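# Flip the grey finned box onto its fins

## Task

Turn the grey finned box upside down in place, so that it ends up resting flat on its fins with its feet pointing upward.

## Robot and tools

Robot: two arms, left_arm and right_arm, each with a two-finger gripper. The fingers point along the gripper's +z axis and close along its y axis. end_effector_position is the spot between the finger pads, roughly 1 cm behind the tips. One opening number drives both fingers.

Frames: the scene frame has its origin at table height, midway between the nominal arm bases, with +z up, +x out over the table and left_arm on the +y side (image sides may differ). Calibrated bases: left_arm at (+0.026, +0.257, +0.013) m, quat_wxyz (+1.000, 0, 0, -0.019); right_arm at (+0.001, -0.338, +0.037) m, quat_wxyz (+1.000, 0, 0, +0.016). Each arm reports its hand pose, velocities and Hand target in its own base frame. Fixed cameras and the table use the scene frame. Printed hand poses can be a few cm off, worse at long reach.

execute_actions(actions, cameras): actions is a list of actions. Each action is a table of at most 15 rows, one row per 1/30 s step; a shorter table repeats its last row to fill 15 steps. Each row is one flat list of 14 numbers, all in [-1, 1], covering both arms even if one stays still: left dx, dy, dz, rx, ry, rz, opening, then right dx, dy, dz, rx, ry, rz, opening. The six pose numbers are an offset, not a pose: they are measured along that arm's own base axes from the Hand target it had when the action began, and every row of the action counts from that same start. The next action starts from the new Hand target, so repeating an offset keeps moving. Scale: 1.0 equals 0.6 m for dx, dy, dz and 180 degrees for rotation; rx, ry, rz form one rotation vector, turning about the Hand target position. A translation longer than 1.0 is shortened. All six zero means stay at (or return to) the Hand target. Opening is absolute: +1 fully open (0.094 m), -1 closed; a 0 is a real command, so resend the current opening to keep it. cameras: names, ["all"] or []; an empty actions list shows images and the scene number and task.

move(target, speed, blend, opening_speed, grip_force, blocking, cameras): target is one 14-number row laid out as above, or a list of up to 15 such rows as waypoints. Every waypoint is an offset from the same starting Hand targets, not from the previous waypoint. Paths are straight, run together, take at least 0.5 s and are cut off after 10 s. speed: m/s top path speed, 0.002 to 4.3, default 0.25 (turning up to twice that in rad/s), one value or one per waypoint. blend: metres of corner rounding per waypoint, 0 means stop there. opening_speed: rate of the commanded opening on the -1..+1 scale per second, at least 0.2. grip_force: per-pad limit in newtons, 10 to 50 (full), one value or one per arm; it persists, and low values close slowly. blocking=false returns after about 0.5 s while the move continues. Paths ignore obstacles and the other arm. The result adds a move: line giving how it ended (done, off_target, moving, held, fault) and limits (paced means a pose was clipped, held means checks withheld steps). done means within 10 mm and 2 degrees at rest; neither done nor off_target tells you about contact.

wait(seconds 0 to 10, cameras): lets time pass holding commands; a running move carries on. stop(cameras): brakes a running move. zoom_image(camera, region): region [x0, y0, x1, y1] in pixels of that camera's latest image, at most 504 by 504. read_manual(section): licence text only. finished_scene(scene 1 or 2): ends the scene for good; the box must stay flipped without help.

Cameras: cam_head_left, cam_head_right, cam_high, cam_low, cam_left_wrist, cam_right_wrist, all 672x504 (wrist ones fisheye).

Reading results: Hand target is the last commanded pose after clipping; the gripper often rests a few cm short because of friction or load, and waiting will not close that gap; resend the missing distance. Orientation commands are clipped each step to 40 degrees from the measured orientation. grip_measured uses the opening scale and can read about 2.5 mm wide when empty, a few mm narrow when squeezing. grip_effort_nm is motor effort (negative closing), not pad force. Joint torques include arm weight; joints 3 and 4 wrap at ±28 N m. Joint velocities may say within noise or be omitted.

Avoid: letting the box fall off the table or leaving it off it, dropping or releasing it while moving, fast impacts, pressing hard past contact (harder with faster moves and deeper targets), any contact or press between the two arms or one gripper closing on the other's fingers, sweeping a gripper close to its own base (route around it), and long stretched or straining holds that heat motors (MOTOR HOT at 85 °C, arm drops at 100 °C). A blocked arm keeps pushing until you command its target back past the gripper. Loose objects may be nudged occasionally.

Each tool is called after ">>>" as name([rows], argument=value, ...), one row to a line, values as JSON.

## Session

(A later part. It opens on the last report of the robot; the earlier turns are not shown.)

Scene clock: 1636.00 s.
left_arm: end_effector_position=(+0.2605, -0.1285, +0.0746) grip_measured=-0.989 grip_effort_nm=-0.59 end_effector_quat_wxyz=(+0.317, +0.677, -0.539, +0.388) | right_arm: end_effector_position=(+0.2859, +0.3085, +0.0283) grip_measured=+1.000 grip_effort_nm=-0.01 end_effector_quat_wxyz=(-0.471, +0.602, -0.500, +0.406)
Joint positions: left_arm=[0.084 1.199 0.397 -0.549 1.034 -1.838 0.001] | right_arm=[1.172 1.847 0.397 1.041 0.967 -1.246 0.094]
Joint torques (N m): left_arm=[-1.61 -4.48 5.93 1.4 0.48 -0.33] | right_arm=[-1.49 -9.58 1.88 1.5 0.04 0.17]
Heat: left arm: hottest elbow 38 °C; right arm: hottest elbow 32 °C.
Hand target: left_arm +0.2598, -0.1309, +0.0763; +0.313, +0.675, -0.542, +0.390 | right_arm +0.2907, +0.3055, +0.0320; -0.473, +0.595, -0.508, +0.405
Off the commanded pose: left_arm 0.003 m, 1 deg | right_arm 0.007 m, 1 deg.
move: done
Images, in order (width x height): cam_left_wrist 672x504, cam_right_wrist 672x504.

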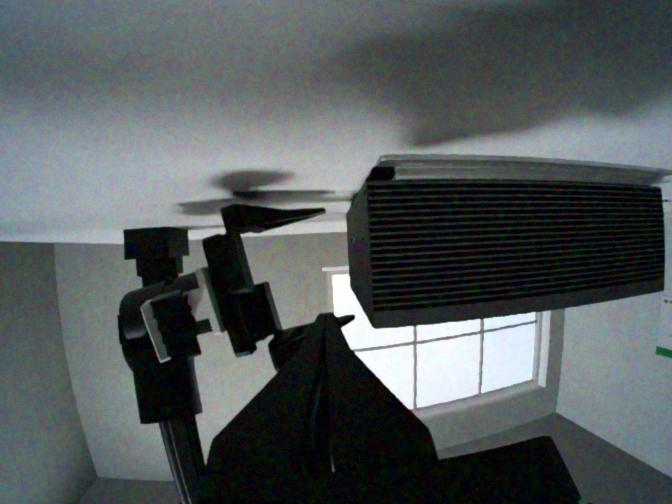

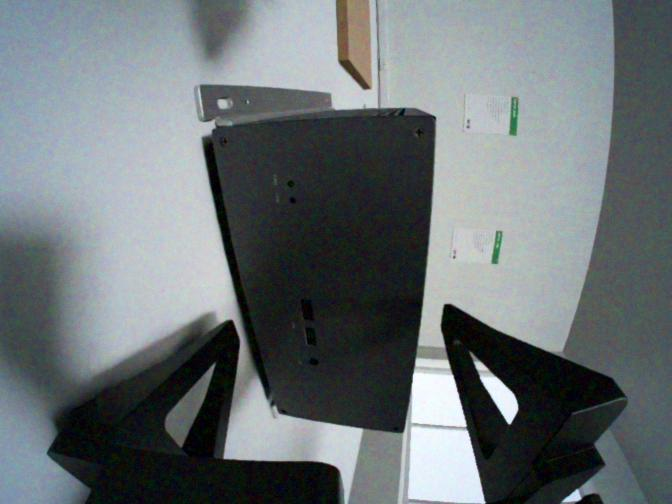

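>>> move(target=[0,0,0,0,0,0,-1,0.0133,0.0015,-0.0083,0,0,0,1], speed=0.03, cameras=["cam_left_wrist","cam_right_wrist"])

Scene clock: 1719.10 s.
left_arm: end_effector_position=(+0.2605, -0.1285, +0.0746) grip_measured=-0.989 grip_effort_nm=-0.59 end_effector_quat_wxyz=(+0.317, +0.677, -0.539, +0.388) | right_arm: end_effector_position=(+0.2921, +0.3048, +0.0261) grip_measured=+1.000 grip_effort_nm=-0.01 end_effector_quat_wxyz=(-0.469, +0.602, -0.504, +0.404)
Joint positions: left_arm=[0.084 1.199 0.397 -0.549 1.034 -1.838 0.001] | right_arm=[1.149 1.85 0.397 1.042 0.946 -1.246 0.094]
Joint torques (N m): left_arm=[-1.73 -4.66 5.86 1.4 0.49 -0.32] | right_arm=[-2.02 -7.41 2.88 2.3 0.06 0.02]
Heat: left arm: hottest elbow 38 °C; right arm: hottest elbow 32 °C.
Hand target: left_arm +0.2598, -0.1309, +0.0763; +0.313, +0.675, -0.542, +0.390 | right_arm +0.2987, +0.3064, +0.0270; -0.473, +0.595, -0.508, +0.405
Off the commanded pose: left_arm 0.003 m, 1 deg | right_arm 0.007 m, 1 deg.
move: done
Images, in order (width x height): cam_left_wrist 672x504, cam_right_wrist 672x504.

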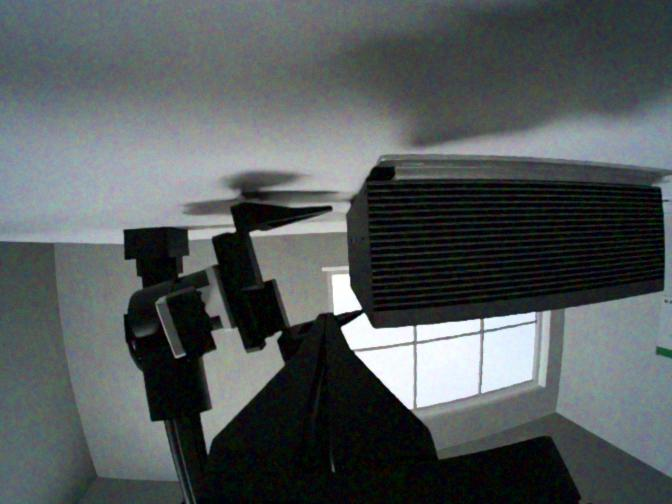

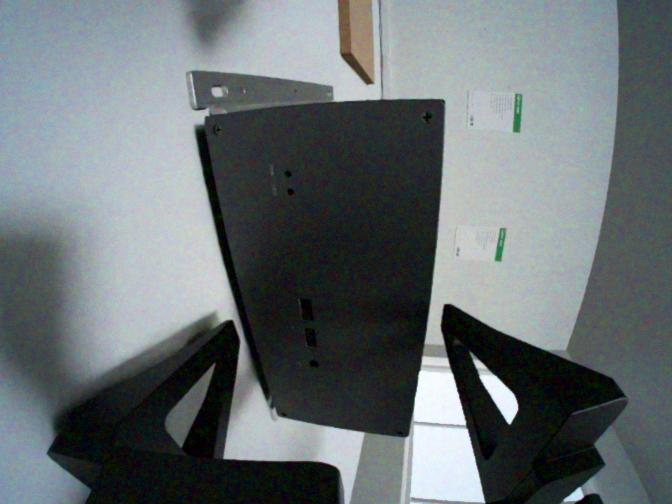

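>>> move(target=[0,0,0,0,0,0,-1,0.02,0.004,-0.0085,0,0,0,1], speed=0.03, cameras=["cam_left_wrist","cam_right_wrist"])

Scene clock: 1735.57 s.
left_arm: end_effector_position=(+0.2605, -0.1285, +0.0746) grip_measured=-0.989 grip_effort_nm=-0.59 end_effector_quat_wxyz=(+0.317, +0.677, -0.539, +0.388) | right_arm: end_effector_position=(+0.3032, +0.3057, +0.0204) grip_measured=+1.000 grip_effort_nm=-0.01 end_effector_quat_wxyz=(-0.468, +0.602, -0.505, +0.404)
Joint positions: left_arm=[0.084 1.199 0.397 -0.549 1.034 -1.838 0.001] | right_arm=[1.117 1.882 0.415 1.068 0.917 -1.261 0.094]
Joint torques (N m): left_arm=[-1.73 -4.6 5.91 1.42 0.49 -0.33] | right_arm=[-1.96 -8.59 3 2.5 0.04 -0.05]
Heat: left arm: hottest elbow 38 °C; right arm: hottest elbow 32 °C.
Hand target: left_arm +0.2598, -0.1309, +0.0763; +0.313, +0.675, -0.542, +0.390 | right_arm +0.3108, +0.3088, +0.0220; -0.473, +0.595, -0.508, +0.406
Off the commanded pose: left_arm 0.003 m, 1 deg | right_arm 0.008 m, 1 deg.
move: done
Images, in order (width x height): cam_left_wrist 672x504, cam_right_wrist 672x504.

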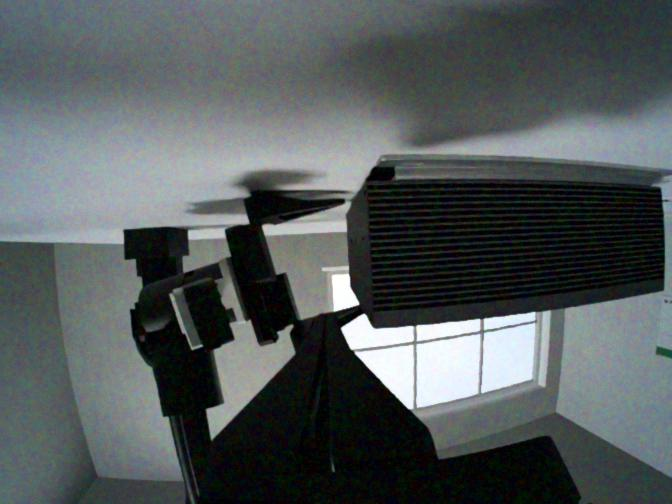

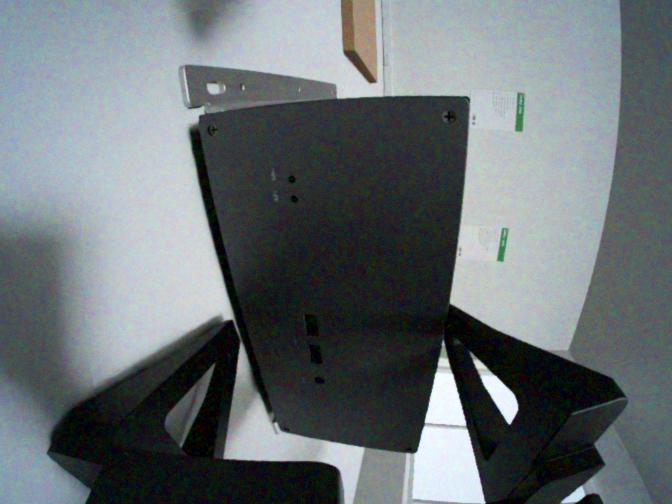

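>>> zoom_image(camera="cam_right_wrist", region=[380, 240, 500, 330])

>>> zoom_image(camera="cam_left_wrist", region=[220, 160, 400, 340])

>>> zoom_image(camera="cam_right_wrist", region=[190, 260, 310, 350])

Scaled by 4.200 from the camera's 672x504 image, which has a finer 960x720 frame.

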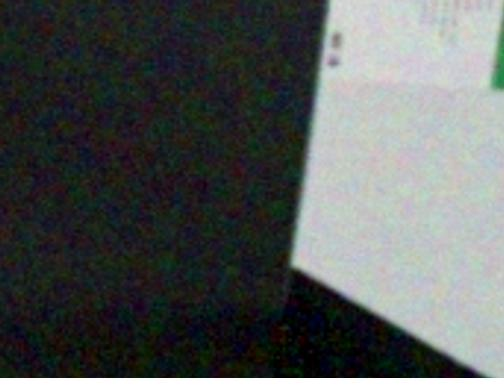

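Scaled by 2.800 from the camera's 672x504 image, which has a finer 960x720 frame.

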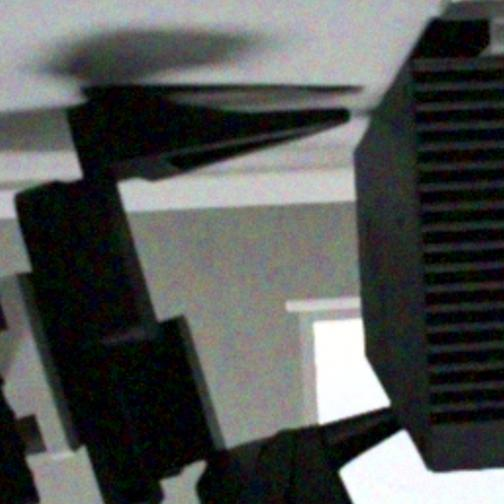

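Scaled by 4.200 from the camera's 672x504 image, which has a finer 960x720 frame.

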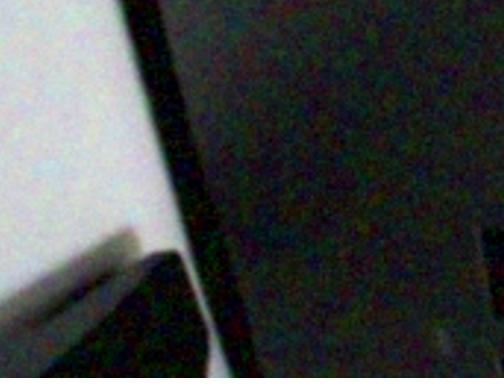

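>>> zoom_image(camera="cam_right_wrist", region=[180, 80, 300, 170])

>>> zoom_image(camera="cam_right_wrist", region=[400, 70, 520, 160])

>>> zoom_image(camera="cam_right_wrist", region=[250, 380, 370, 470])

>>> zoom_image(camera="cam_right_wrist", region=[350, 390, 470, 480])

Scaled by 4.200 from the camera's 672x504 image, which has a finer 960x720 frame.

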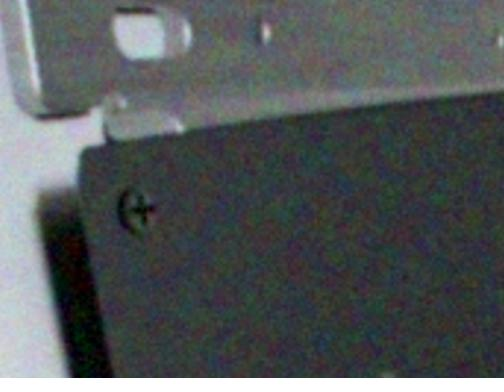

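Scaled by 4.200 from the camera's 672x504 image, which has a finer 960x720 frame.

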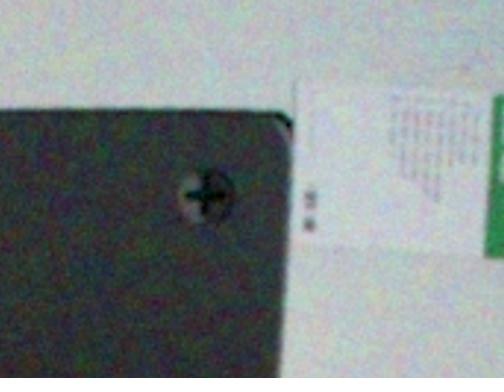

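Scaled by 4.200 from the camera's 672x504 image, which has a finer 960x720 frame.

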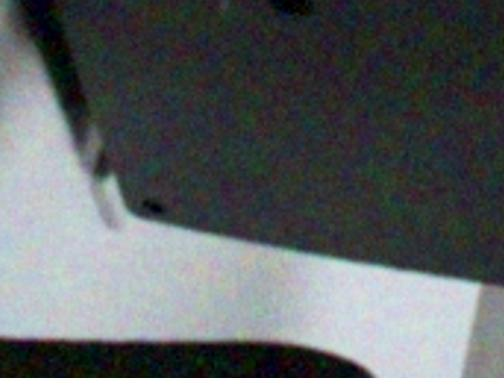

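Scaled by 4.200 from the camera's 672x504 image, which has a finer 960x720 frame.

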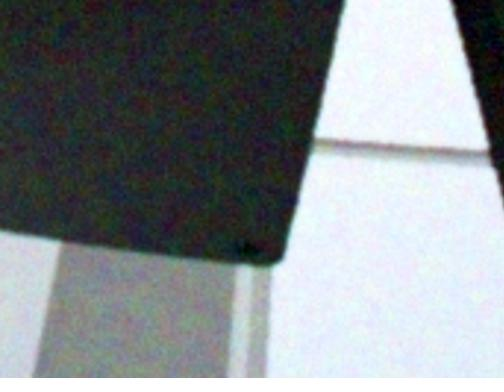

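>>> move(target=[0,0,0,0,0,0,-1,0.0117,0.0013,0.0,0,0,0,1], speed=0.02, cameras=["cam_left_wrist","cam_right_wrist"])

>>> zoom_image(camera="cam_left_wrist", region=[220, 160, 400, 340])

>>> zoom_image(camera="cam_right_wrist", region=[190, 240, 370, 375])

>>> zoom_image(camera="cam_right_wrist", region=[380, 240, 500, 330])

Scene clock: 1904.50 s.
left_arm: end_effector_position=(+0.2605, -0.1285, +0.0746) grip_measured=-0.989 grip_effort_nm=-0.59 end_effector_quat_wxyz=(+0.317, +0.677, -0.539, +0.388) | right_arm: end_effector_position=(+0.3098, +0.3066, +0.0203) grip_measured=+1.000 grip_effort_nm=-0.01 end_effector_quat_wxyz=(-0.468, +0.602, -0.506, +0.403)
Joint positions: left_arm=[0.084 1.199 0.397 -0.549 1.034 -1.838 0.001] | right_arm=[1.099 1.886 0.424 1.071 0.9 -1.272 0.094]
Joint torques (N m): left_arm=[-1.73 -4.6 5.89 1.4 0.49 -0.32] | right_arm=[-2.14 -8.88 3.04 2.41 -0.01 -0.02]
Heat: left arm: hottest elbow 38 °C; right arm: hottest elbow 32 °C.
Hand target: left_arm +0.2598, -0.1309, +0.0763; +0.313, +0.675, -0.542, +0.390 | right_arm +0.3177, +0.3095, +0.0220; -0.473, +0.595, -0.508, +0.406
Off the commanded pose: left_arm 0.003 m, 1 deg | right_arm 0.009 m, 1 deg.
move: done
Images, in order (width x height): cam_left_wrist 672x504, cam_right_wrist 672x504.

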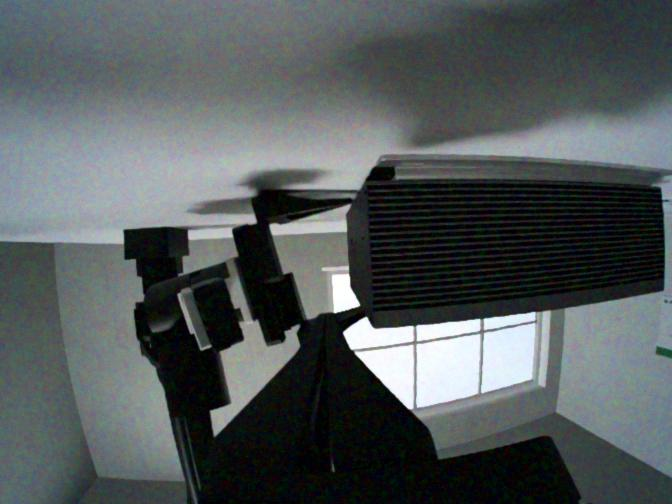

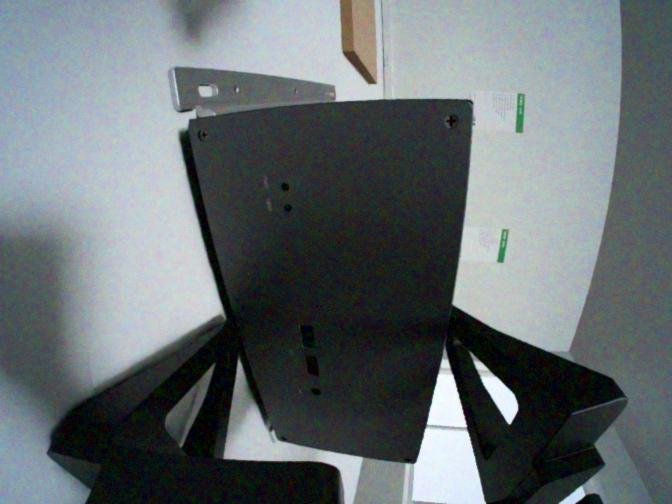

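Scaled by 2.800 from the camera's 672x504 image, which has a finer 960x720 frame.

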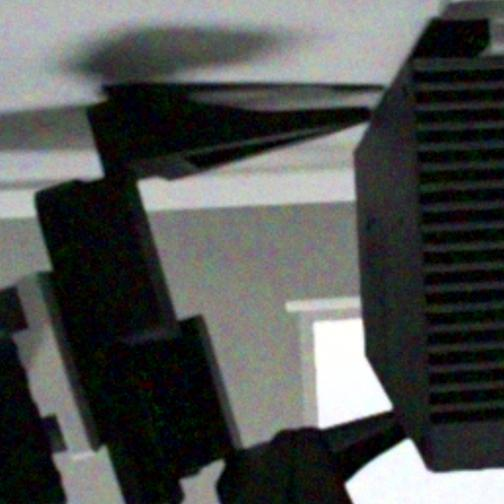

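Scaled by 2.800 from the camera's 672x504 image, which has a finer 960x720 frame.

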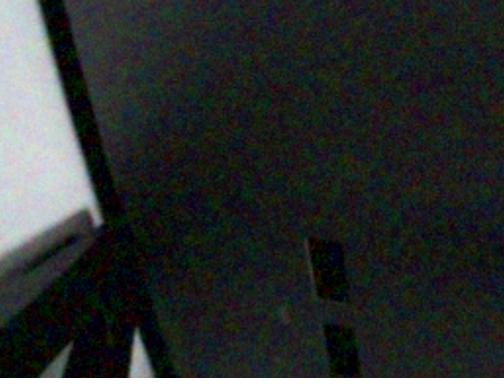

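Scaled by 4.200 from the camera's 672x504 image, which has a finer 960x720 frame.

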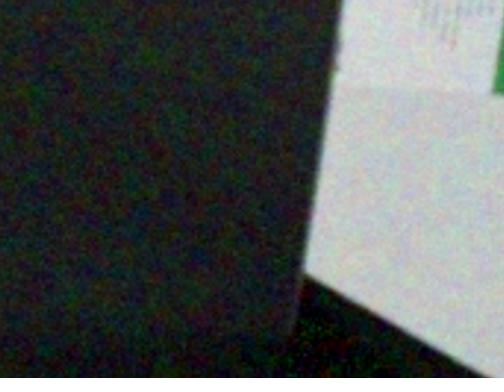

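>>> move(target=[0,0,0,0,0,0,-1,0.0083,0.0009,0.0,0,0,0,1], speed=0.02, cameras=["cam_left_wrist","cam_right_wrist"])

>>> zoom_image(camera="cam_left_wrist", region=[220, 160, 400, 340])

>>> zoom_image(camera="cam_right_wrist", region=[190, 240, 370, 375])

>>> zoom_image(camera="cam_right_wrist", region=[380, 240, 500, 330])

Scene clock: 1913.53 s.
left_arm: end_effector_position=(+0.2605, -0.1285, +0.0746) grip_measured=-0.989 grip_effort_nm=-0.59 end_effector_quat_wxyz=(+0.317, +0.677, -0.539, +0.388) | right_arm: end_effector_position=(+0.3124, +0.3068, +0.0201) grip_measured=+1.000 grip_effort_nm=-0.01 end_effector_quat_wxyz=(-0.468, +0.603, -0.505, +0.403)
Joint positions: left_arm=[0.084 1.199 0.397 -0.549 1.034 -1.838 0.001] | right_arm=[1.092 1.888 0.427 1.074 0.891 -1.277 0.094]
Joint torques (N m): left_arm=[-1.73 -4.66 5.94 1.42 0.49 -0.32] | right_arm=[-1.67 -8.18 3.4 2.5 -0.11 -0.07]
Heat: left arm: hottest elbow 38 °C; right arm: hottest elbow 32 °C.
Hand target: left_arm +0.2598, -0.1309, +0.0763; +0.313, +0.675, -0.542, +0.390 | right_arm +0.3227, +0.3100, +0.0219; -0.473, +0.595, -0.508, +0.406
Off the commanded pose: left_arm 0.003 m, 1 deg | right_arm 0.011 m, 1 deg.
move: off_target (right_arm)
Images, in order (width x height): cam_left_wrist 672x504, cam_right_wrist 672x504.

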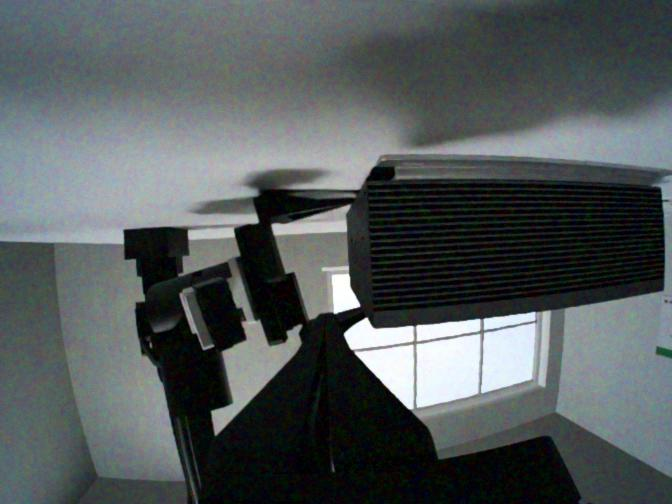

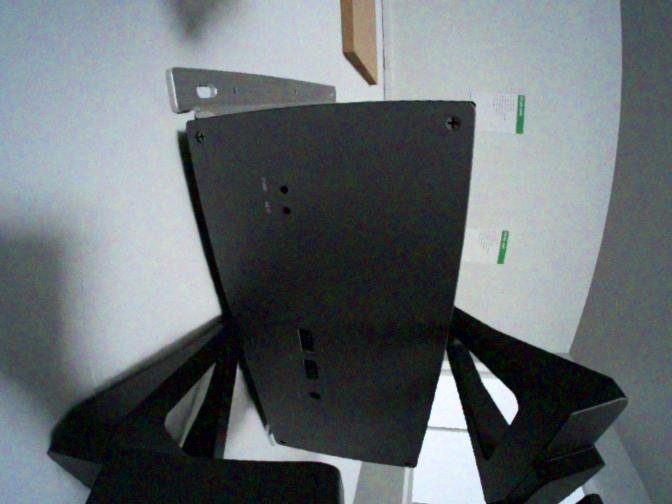

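Scaled by 2.800 from the camera's 672x504 image, which has a finer 960x720 frame.

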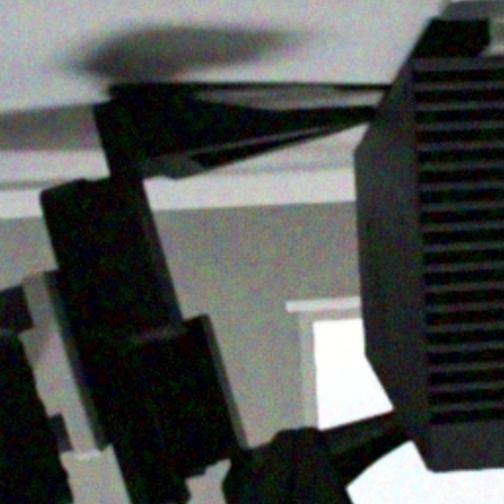

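Scaled by 2.800 from the camera's 672x504 image, which has a finer 960x720 frame.

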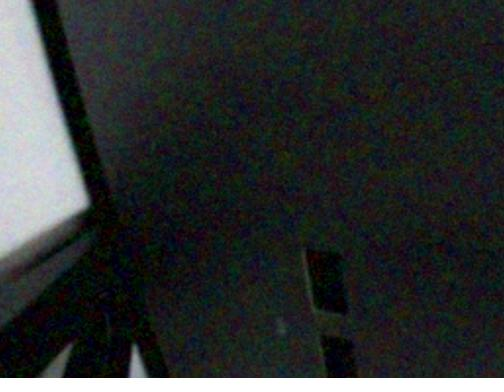

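Scaled by 4.200 from the camera's 672x504 image, which has a finer 960x720 frame.

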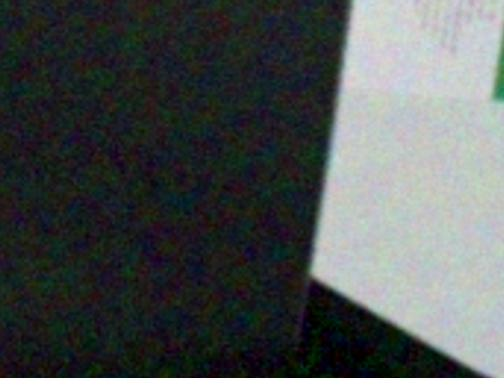

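>>> zoom_image(camera="cam_left_wrist", region=[310, 180, 380, 230])

Scaled by 7.200 from the camera's 672x504 image, which has a finer 960x720 frame.

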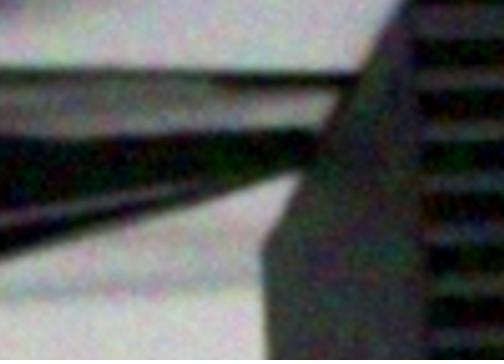

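>>> move(target=[0,0,0,0,0,0,-1,0.0,0.0,0.02,0,0,0,1], speed=0.02, cameras=["cam_left_wrist","cam_right_wrist"])

>>> zoom_image(camera="cam_left_wrist", region=[310, 180, 380, 230])

>>> zoom_image(camera="cam_left_wrist", region=[220, 160, 400, 340])

Scene clock: 1940.70 s.
left_arm: end_effector_position=(+0.2605, -0.1285, +0.0746) grip_measured=-0.989 grip_effort_nm=-0.59 end_effector_quat_wxyz=(+0.317, +0.677, -0.539, +0.388) | right_arm: end_effector_position=(+0.3125, +0.3074, +0.0225) grip_measured=+1.000 grip_effort_nm=-0.01 end_effector_quat_wxyz=(-0.465, +0.608, -0.503, +0.402)
Joint positions: left_arm=[0.084 1.199 0.397 -0.549 1.034 -1.838 0.001] | right_arm=[1.091 1.869 0.427 1.045 0.886 -1.279 0.094]
Joint torques (N m): left_arm=[-1.67 -4.6 5.89 1.4 0.5 -0.33] | right_arm=[-2.55 -11.58 3.25 1.73 0.14 -0.07]
Heat: left arm: hottest elbow 38 °C; right arm: hottest elbow 32 °C.
Hand target: left_arm +0.2598, -0.1309, +0.0763; +0.313, +0.675, -0.542, +0.390 | right_arm +0.3227, +0.3101, +0.0340; -0.473, +0.595, -0.508, +0.405
Off the commanded pose: left_arm 0.003 m, 1 deg | right_arm 0.016 m, 2 deg.
move: off_target (right_arm)
Images, in order (width x height): cam_left_wrist 672x504, cam_right_wrist 672x504.

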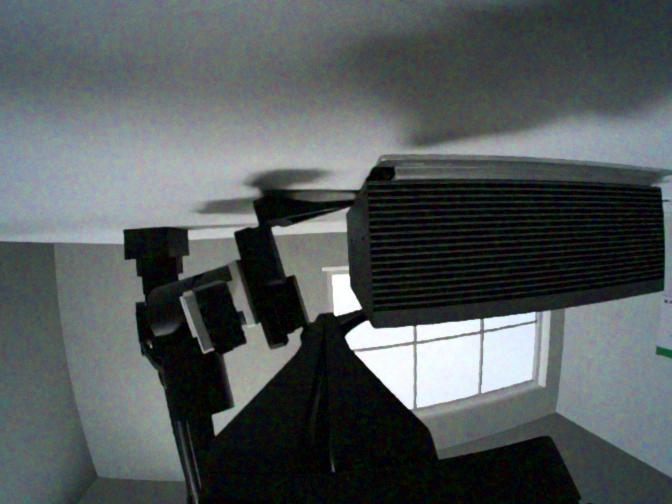

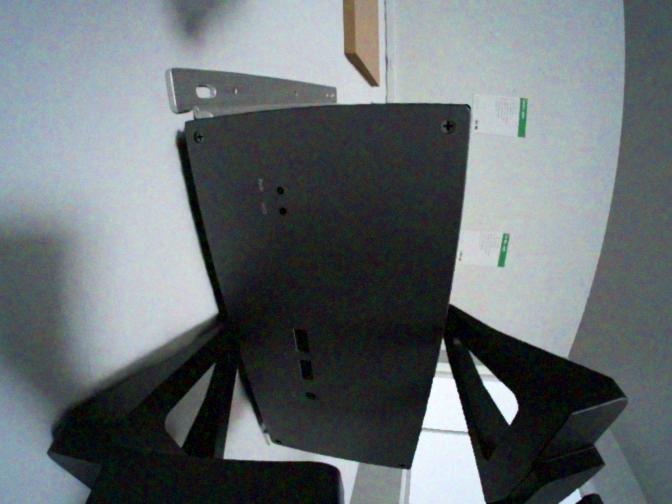

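Scaled by 7.200 from the camera's 672x504 image, which has a finer 960x720 frame.

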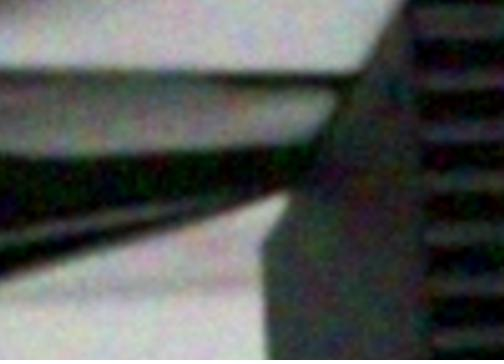

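Scaled by 2.800 from the camera's 672x504 image, which has a finer 960x720 frame.

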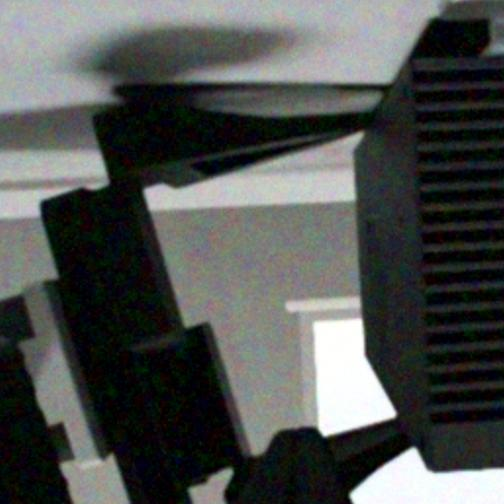

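>>> zoom_image(camera="cam_left_wrist", region=[330, 140, 450, 230])

>>> zoom_image(camera="cam_right_wrist", region=[190, 240, 310, 330])

>>> zoom_image(camera="cam_right_wrist", region=[400, 240, 520, 330])

Scaled by 4.200 from the camera's 672x504 image, which has a finer 960x720 frame.

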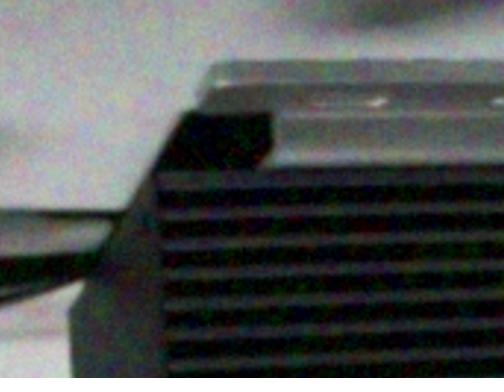

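Scaled by 4.200 from the camera's 672x504 image, which has a finer 960x720 frame.

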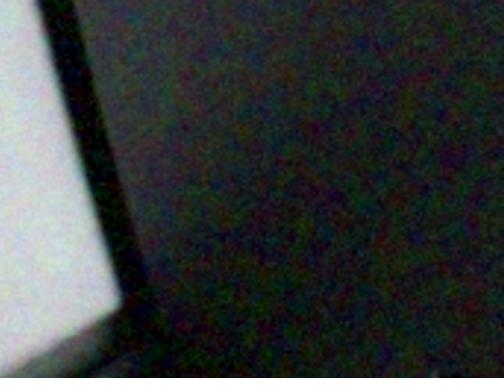

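Scaled by 4.200 from the camera's 672x504 image, which has a finer 960x720 frame.

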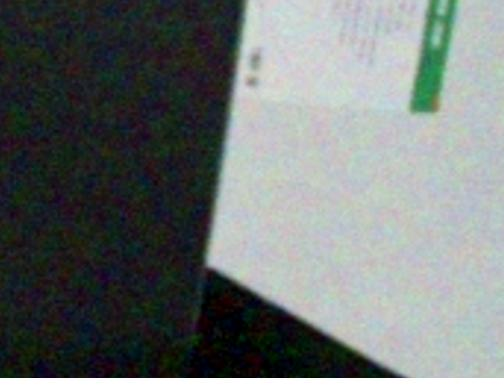

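>>> zoom_image(camera="cam_right_wrist", region=[160, 80, 280, 170])

>>> zoom_image(camera="cam_right_wrist", region=[400, 70, 520, 160])

>>> zoom_image(camera="cam_right_wrist", region=[240, 400, 360, 490])

>>> zoom_image(camera="cam_right_wrist", region=[340, 400, 460, 490])

Scaled by 4.200 from the camera's 672x504 image, which has a finer 960x720 frame.

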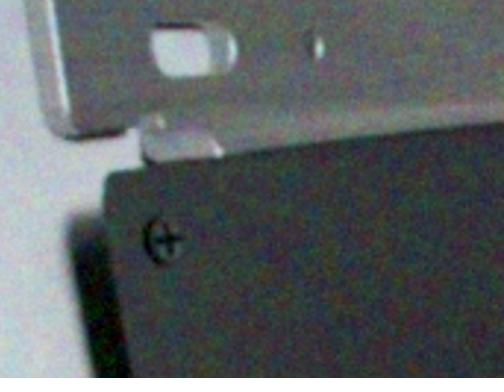

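Scaled by 4.200 from the camera's 672x504 image, which has a finer 960x720 frame.

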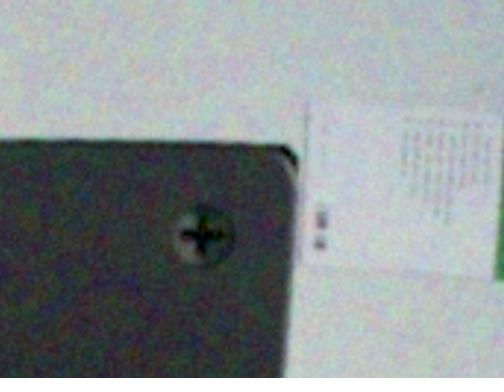

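Scaled by 4.200 from the camera's 672x504 image, which has a finer 960x720 frame.

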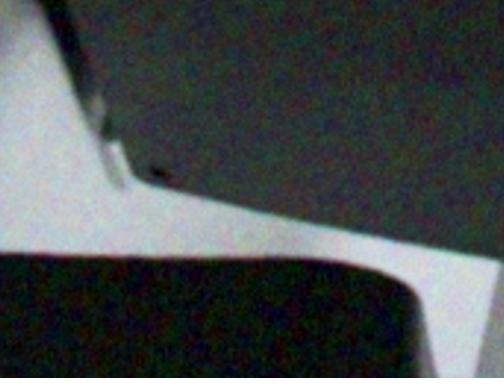

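Scaled by 4.200 from the camera's 672x504 image, which has a finer 960x720 frame.

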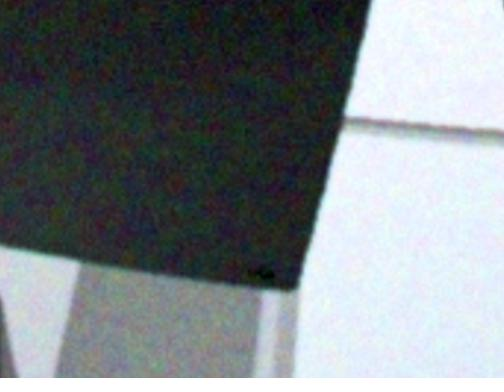

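>>> move(target=[0,0,0,0,0,0,-1,0.0,0.0,0.0167,0,0,0,1], speed=0.02, cameras=["cam_left_wrist","cam_right_wrist"])

>>> zoom_image(camera="cam_left_wrist", region=[330, 140, 450, 230])

>>> zoom_image(camera="cam_left_wrist", region=[220, 160, 400, 340])

Scene clock: 2013.73 s.
left_arm: end_effector_position=(+0.2605, -0.1285, +0.0746) grip_measured=-0.989 grip_effort_nm=-0.59 end_effector_quat_wxyz=(+0.317, +0.677, -0.539, +0.388) | right_arm: end_effector_position=(+0.3128, +0.3084, +0.0301) grip_measured=+1.000 grip_effort_nm=-0.01 end_effector_quat_wxyz=(-0.462, +0.610, -0.502, +0.402)
Joint positions: left_arm=[0.084 1.199 0.397 -0.549 1.034 -1.838 0.001] | right_arm=[1.091 1.829 0.427 0.999 0.884 -1.28 0.094]
Joint torques (N m): left_arm=[-1.55 -4.66 5.93 1.42 0.48 -0.32] | right_arm=[-1.96 -12.16 3.38 1.91 0.22 -0.06]
Heat: left arm: hottest elbow 38 °C; right arm: hottest elbow 32 °C.
Hand target: left_arm +0.2598, -0.1309, +0.0763; +0.313, +0.675, -0.542, +0.390 | right_arm +0.3227, +0.3101, +0.0440; -0.473, +0.595, -0.508, +0.405
Off the commanded pose: left_arm 0.003 m, 1 deg | right_arm 0.017 m, 2 deg.
move: off_target (right_arm)
Images, in order (width x height): cam_left_wrist 672x504, cam_right_wrist 672x504.

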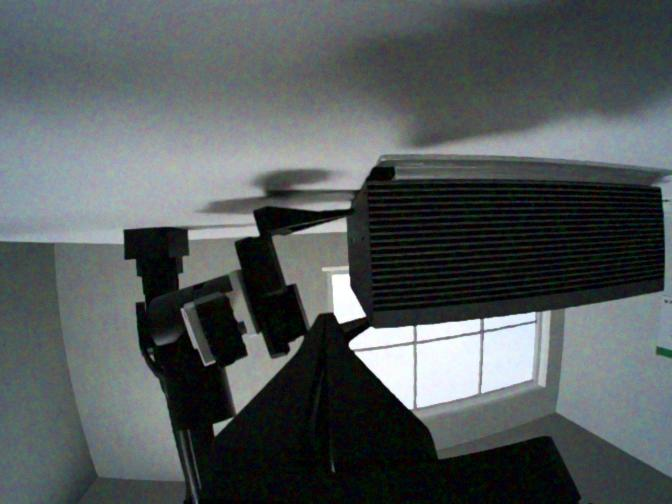

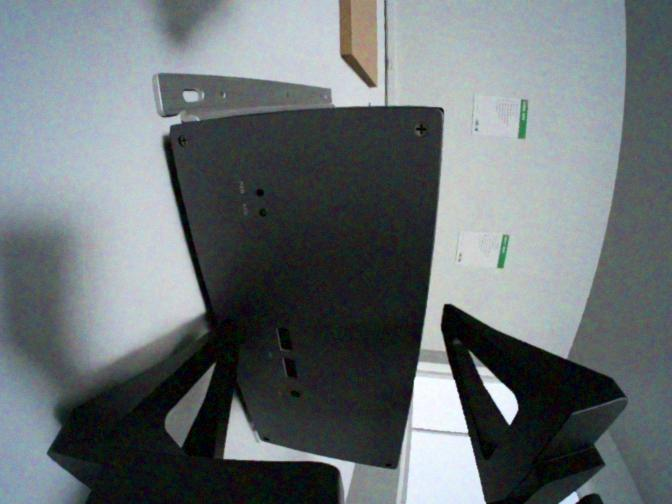

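Scaled by 4.200 from the camera's 672x504 image, which has a finer 960x720 frame.

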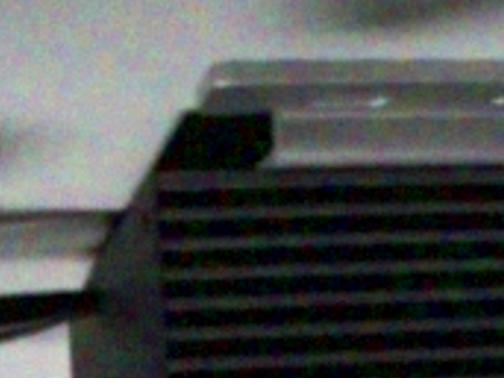

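Scaled by 2.800 from the camera's 672x504 image, which has a finer 960x720 frame.

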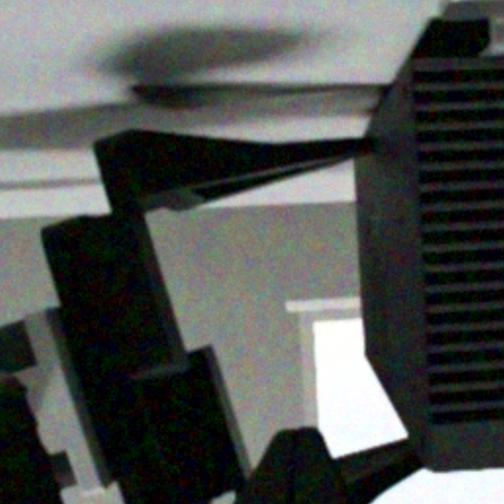

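>>> execute_actions(actions=[], cameras=["cam_high","cam_head_left","cam_head_right","cam_low"])

>>> zoom_image(camera="cam_high", region=[250, 170, 410, 330])

>>> zoom_image(camera="cam_head_left", region=[270, 200, 400, 340])

>>> zoom_image(camera="cam_low", region=[260, 230, 400, 310])

Scene clock: 2050.10 s.
left_arm: end_effector_position=(+0.2605, -0.1285, +0.0746) grip_measured=-0.989 grip_effort_nm=-0.59 end_effector_quat_wxyz=(+0.317, +0.677, -0.539, +0.388) | right_arm: end_effector_position=(+0.3128, +0.3084, +0.0301) grip_measured=+1.000 grip_effort_nm=-0.01 end_effector_quat_wxyz=(-0.462, +0.610, -0.502, +0.402)
Joint positions: left_arm=[0.084 1.199 0.397 -0.549 1.034 -1.838 0.001] | right_arm=[1.091 1.829 0.427 0.998 0.884 -1.28 0.094]
Joint velocities: within noise
Joint torques (N m): left_arm=[-1.79 -4.54 5.94 1.43 0.47 -0.32] | right_arm=[-2.43 -11.69 3.3 2.1 0.19 -0.03]
Heat: left arm: hottest elbow 38 °C; right arm: hottest elbow 32 °C.
Hand target: left_arm +0.2598, -0.1309, +0.0763; +0.313, +0.675, -0.542, +0.390 | right_arm +0.3227, +0.3101, +0.0439; -0.473, +0.595, -0.508, +0.405
Tool commands: left_gripper/opening=-1.0 right_gripper/opening=+1.0
Off the commanded pose: left_arm 0.003 m, 1 deg | right_arm 0.017 m, 2 deg.
Images, in order (width x height): cam_head_left 672x504, cam_head_right 672x504, cam_high 672x504, cam_low 672x504.

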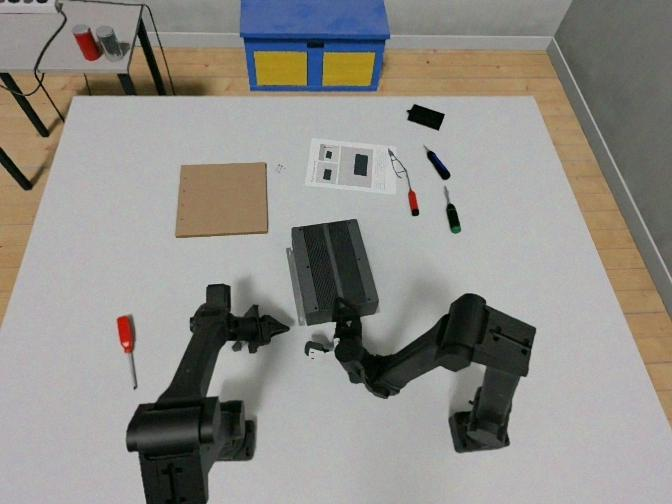

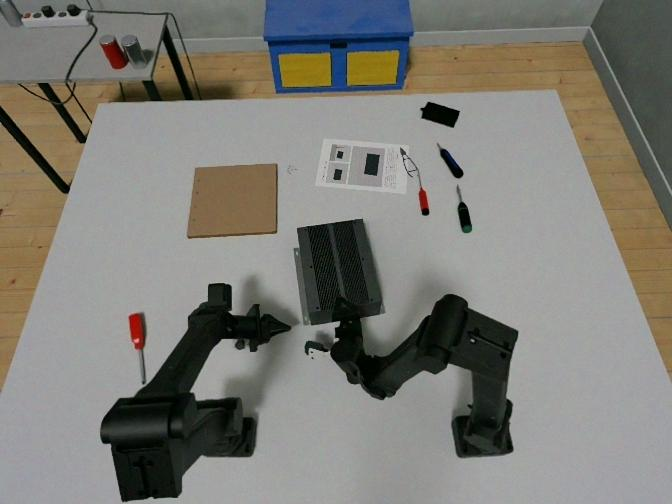

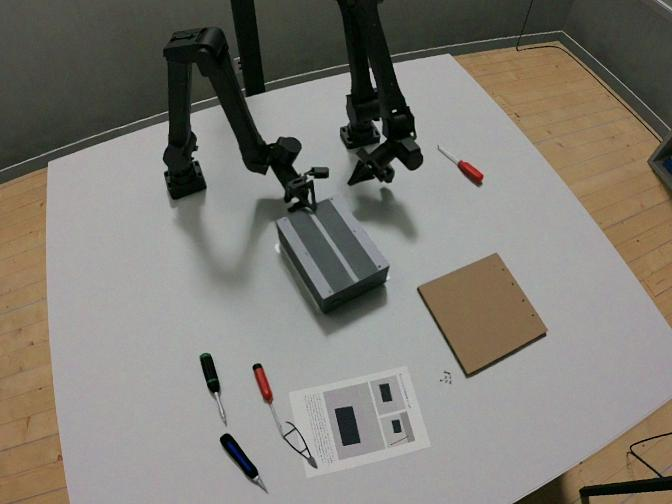

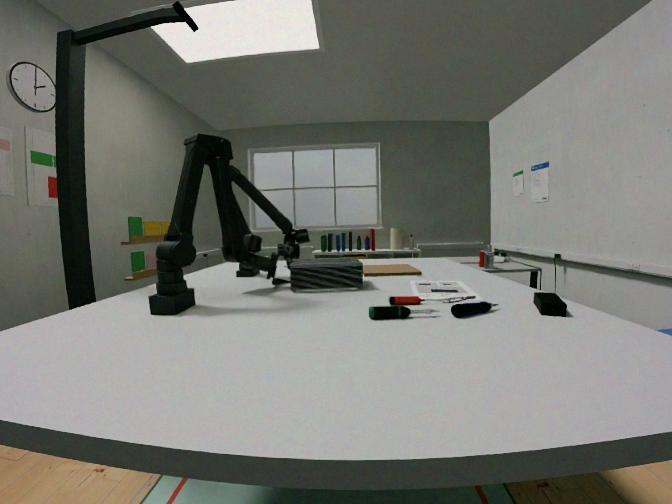

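Scaled by 3.150.

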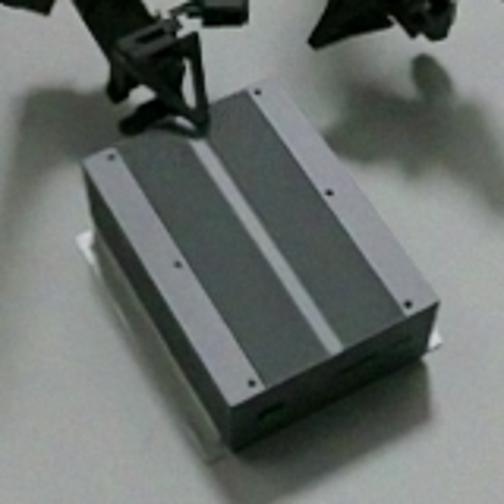

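Scaled by 3.600.

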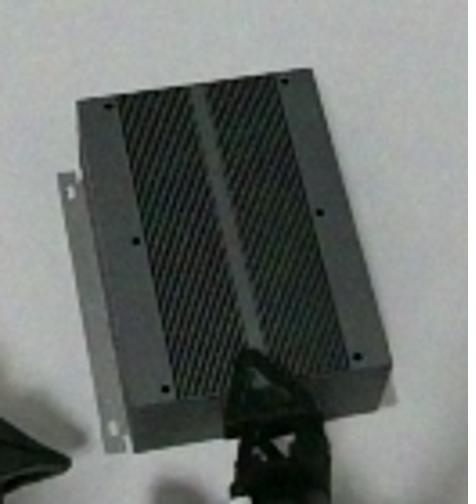

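Scaled by 3.600.

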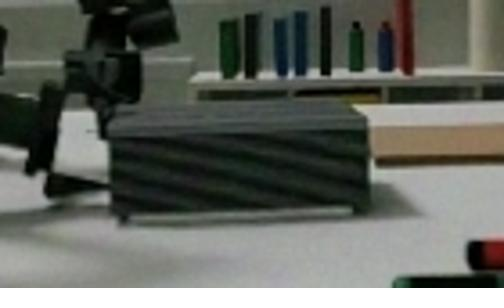

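>>> move(target=[0,0,0,0,0,0,-1,-0.0245,0.0,-0.0203,0.0008,-0.0049,0,1], speed=0.03, cameras=["cam_left_wrist","cam_right_wrist"])

>>> zoom_image(camera="cam_left_wrist", region=[220, 160, 400, 340])

Scene clock: 2292.10 s.
left_arm: end_effector_position=(+0.2605, -0.1285, +0.0746) grip_measured=-0.989 grip_effort_nm=-0.59 end_effector_quat_wxyz=(+0.317, +0.677, -0.539, +0.388) | right_arm: end_effector_position=(+0.3114, +0.3057, +0.0321) grip_measured=+1.000 grip_effort_nm=-0.01 end_effector_quat_wxyz=(-0.471, +0.592, -0.508, +0.412)
Joint positions: left_arm=[0.084 1.199 0.397 -0.549 1.034 -1.838 0.001] | right_arm=[1.101 1.856 0.425 1.063 0.925 -1.28 0.094]
Joint torques (N m): left_arm=[-1.61 -4.6 5.91 1.43 0.49 -0.32] | right_arm=[0.38 -8.41 2.21 2.65 0.29 0.02]
Heat: left arm: hottest elbow 37 °C; right arm: hottest elbow 32 °C.
Hand target: left_arm +0.2598, -0.1309, +0.0763; +0.313, +0.675, -0.542, +0.390 | right_arm +0.3080, +0.3101, +0.0317; -0.477, +0.592, -0.505, +0.409
Off the commanded pose: left_arm 0.003 m, 1 deg | right_arm 0.006 m, 1 deg.
move: done
Images, in order (width x height): cam_left_wrist 672x504, cam_right_wrist 672x504.

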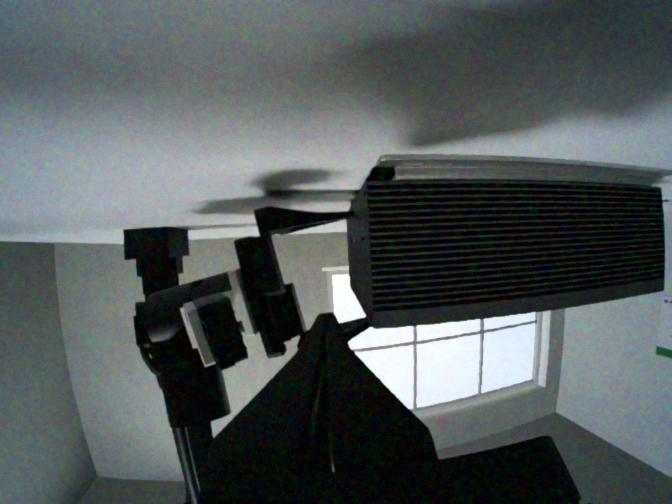

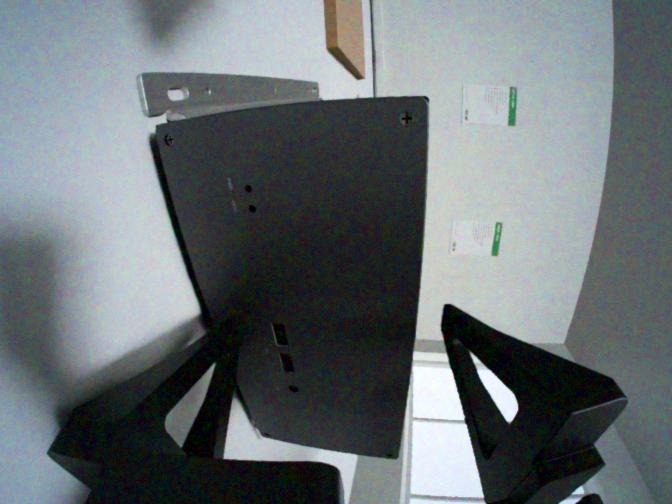

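Scaled by 2.800 from the camera's 672x504 image, which has a finer 960x720 frame.

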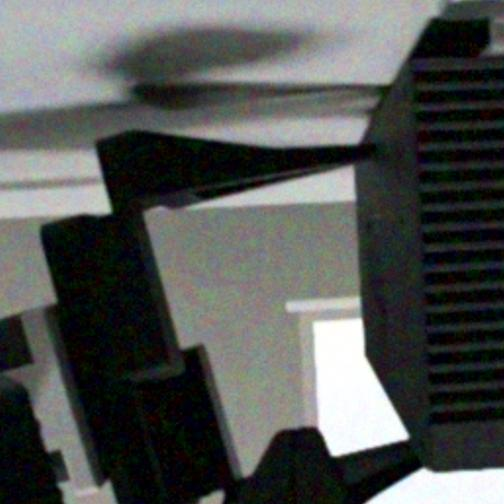

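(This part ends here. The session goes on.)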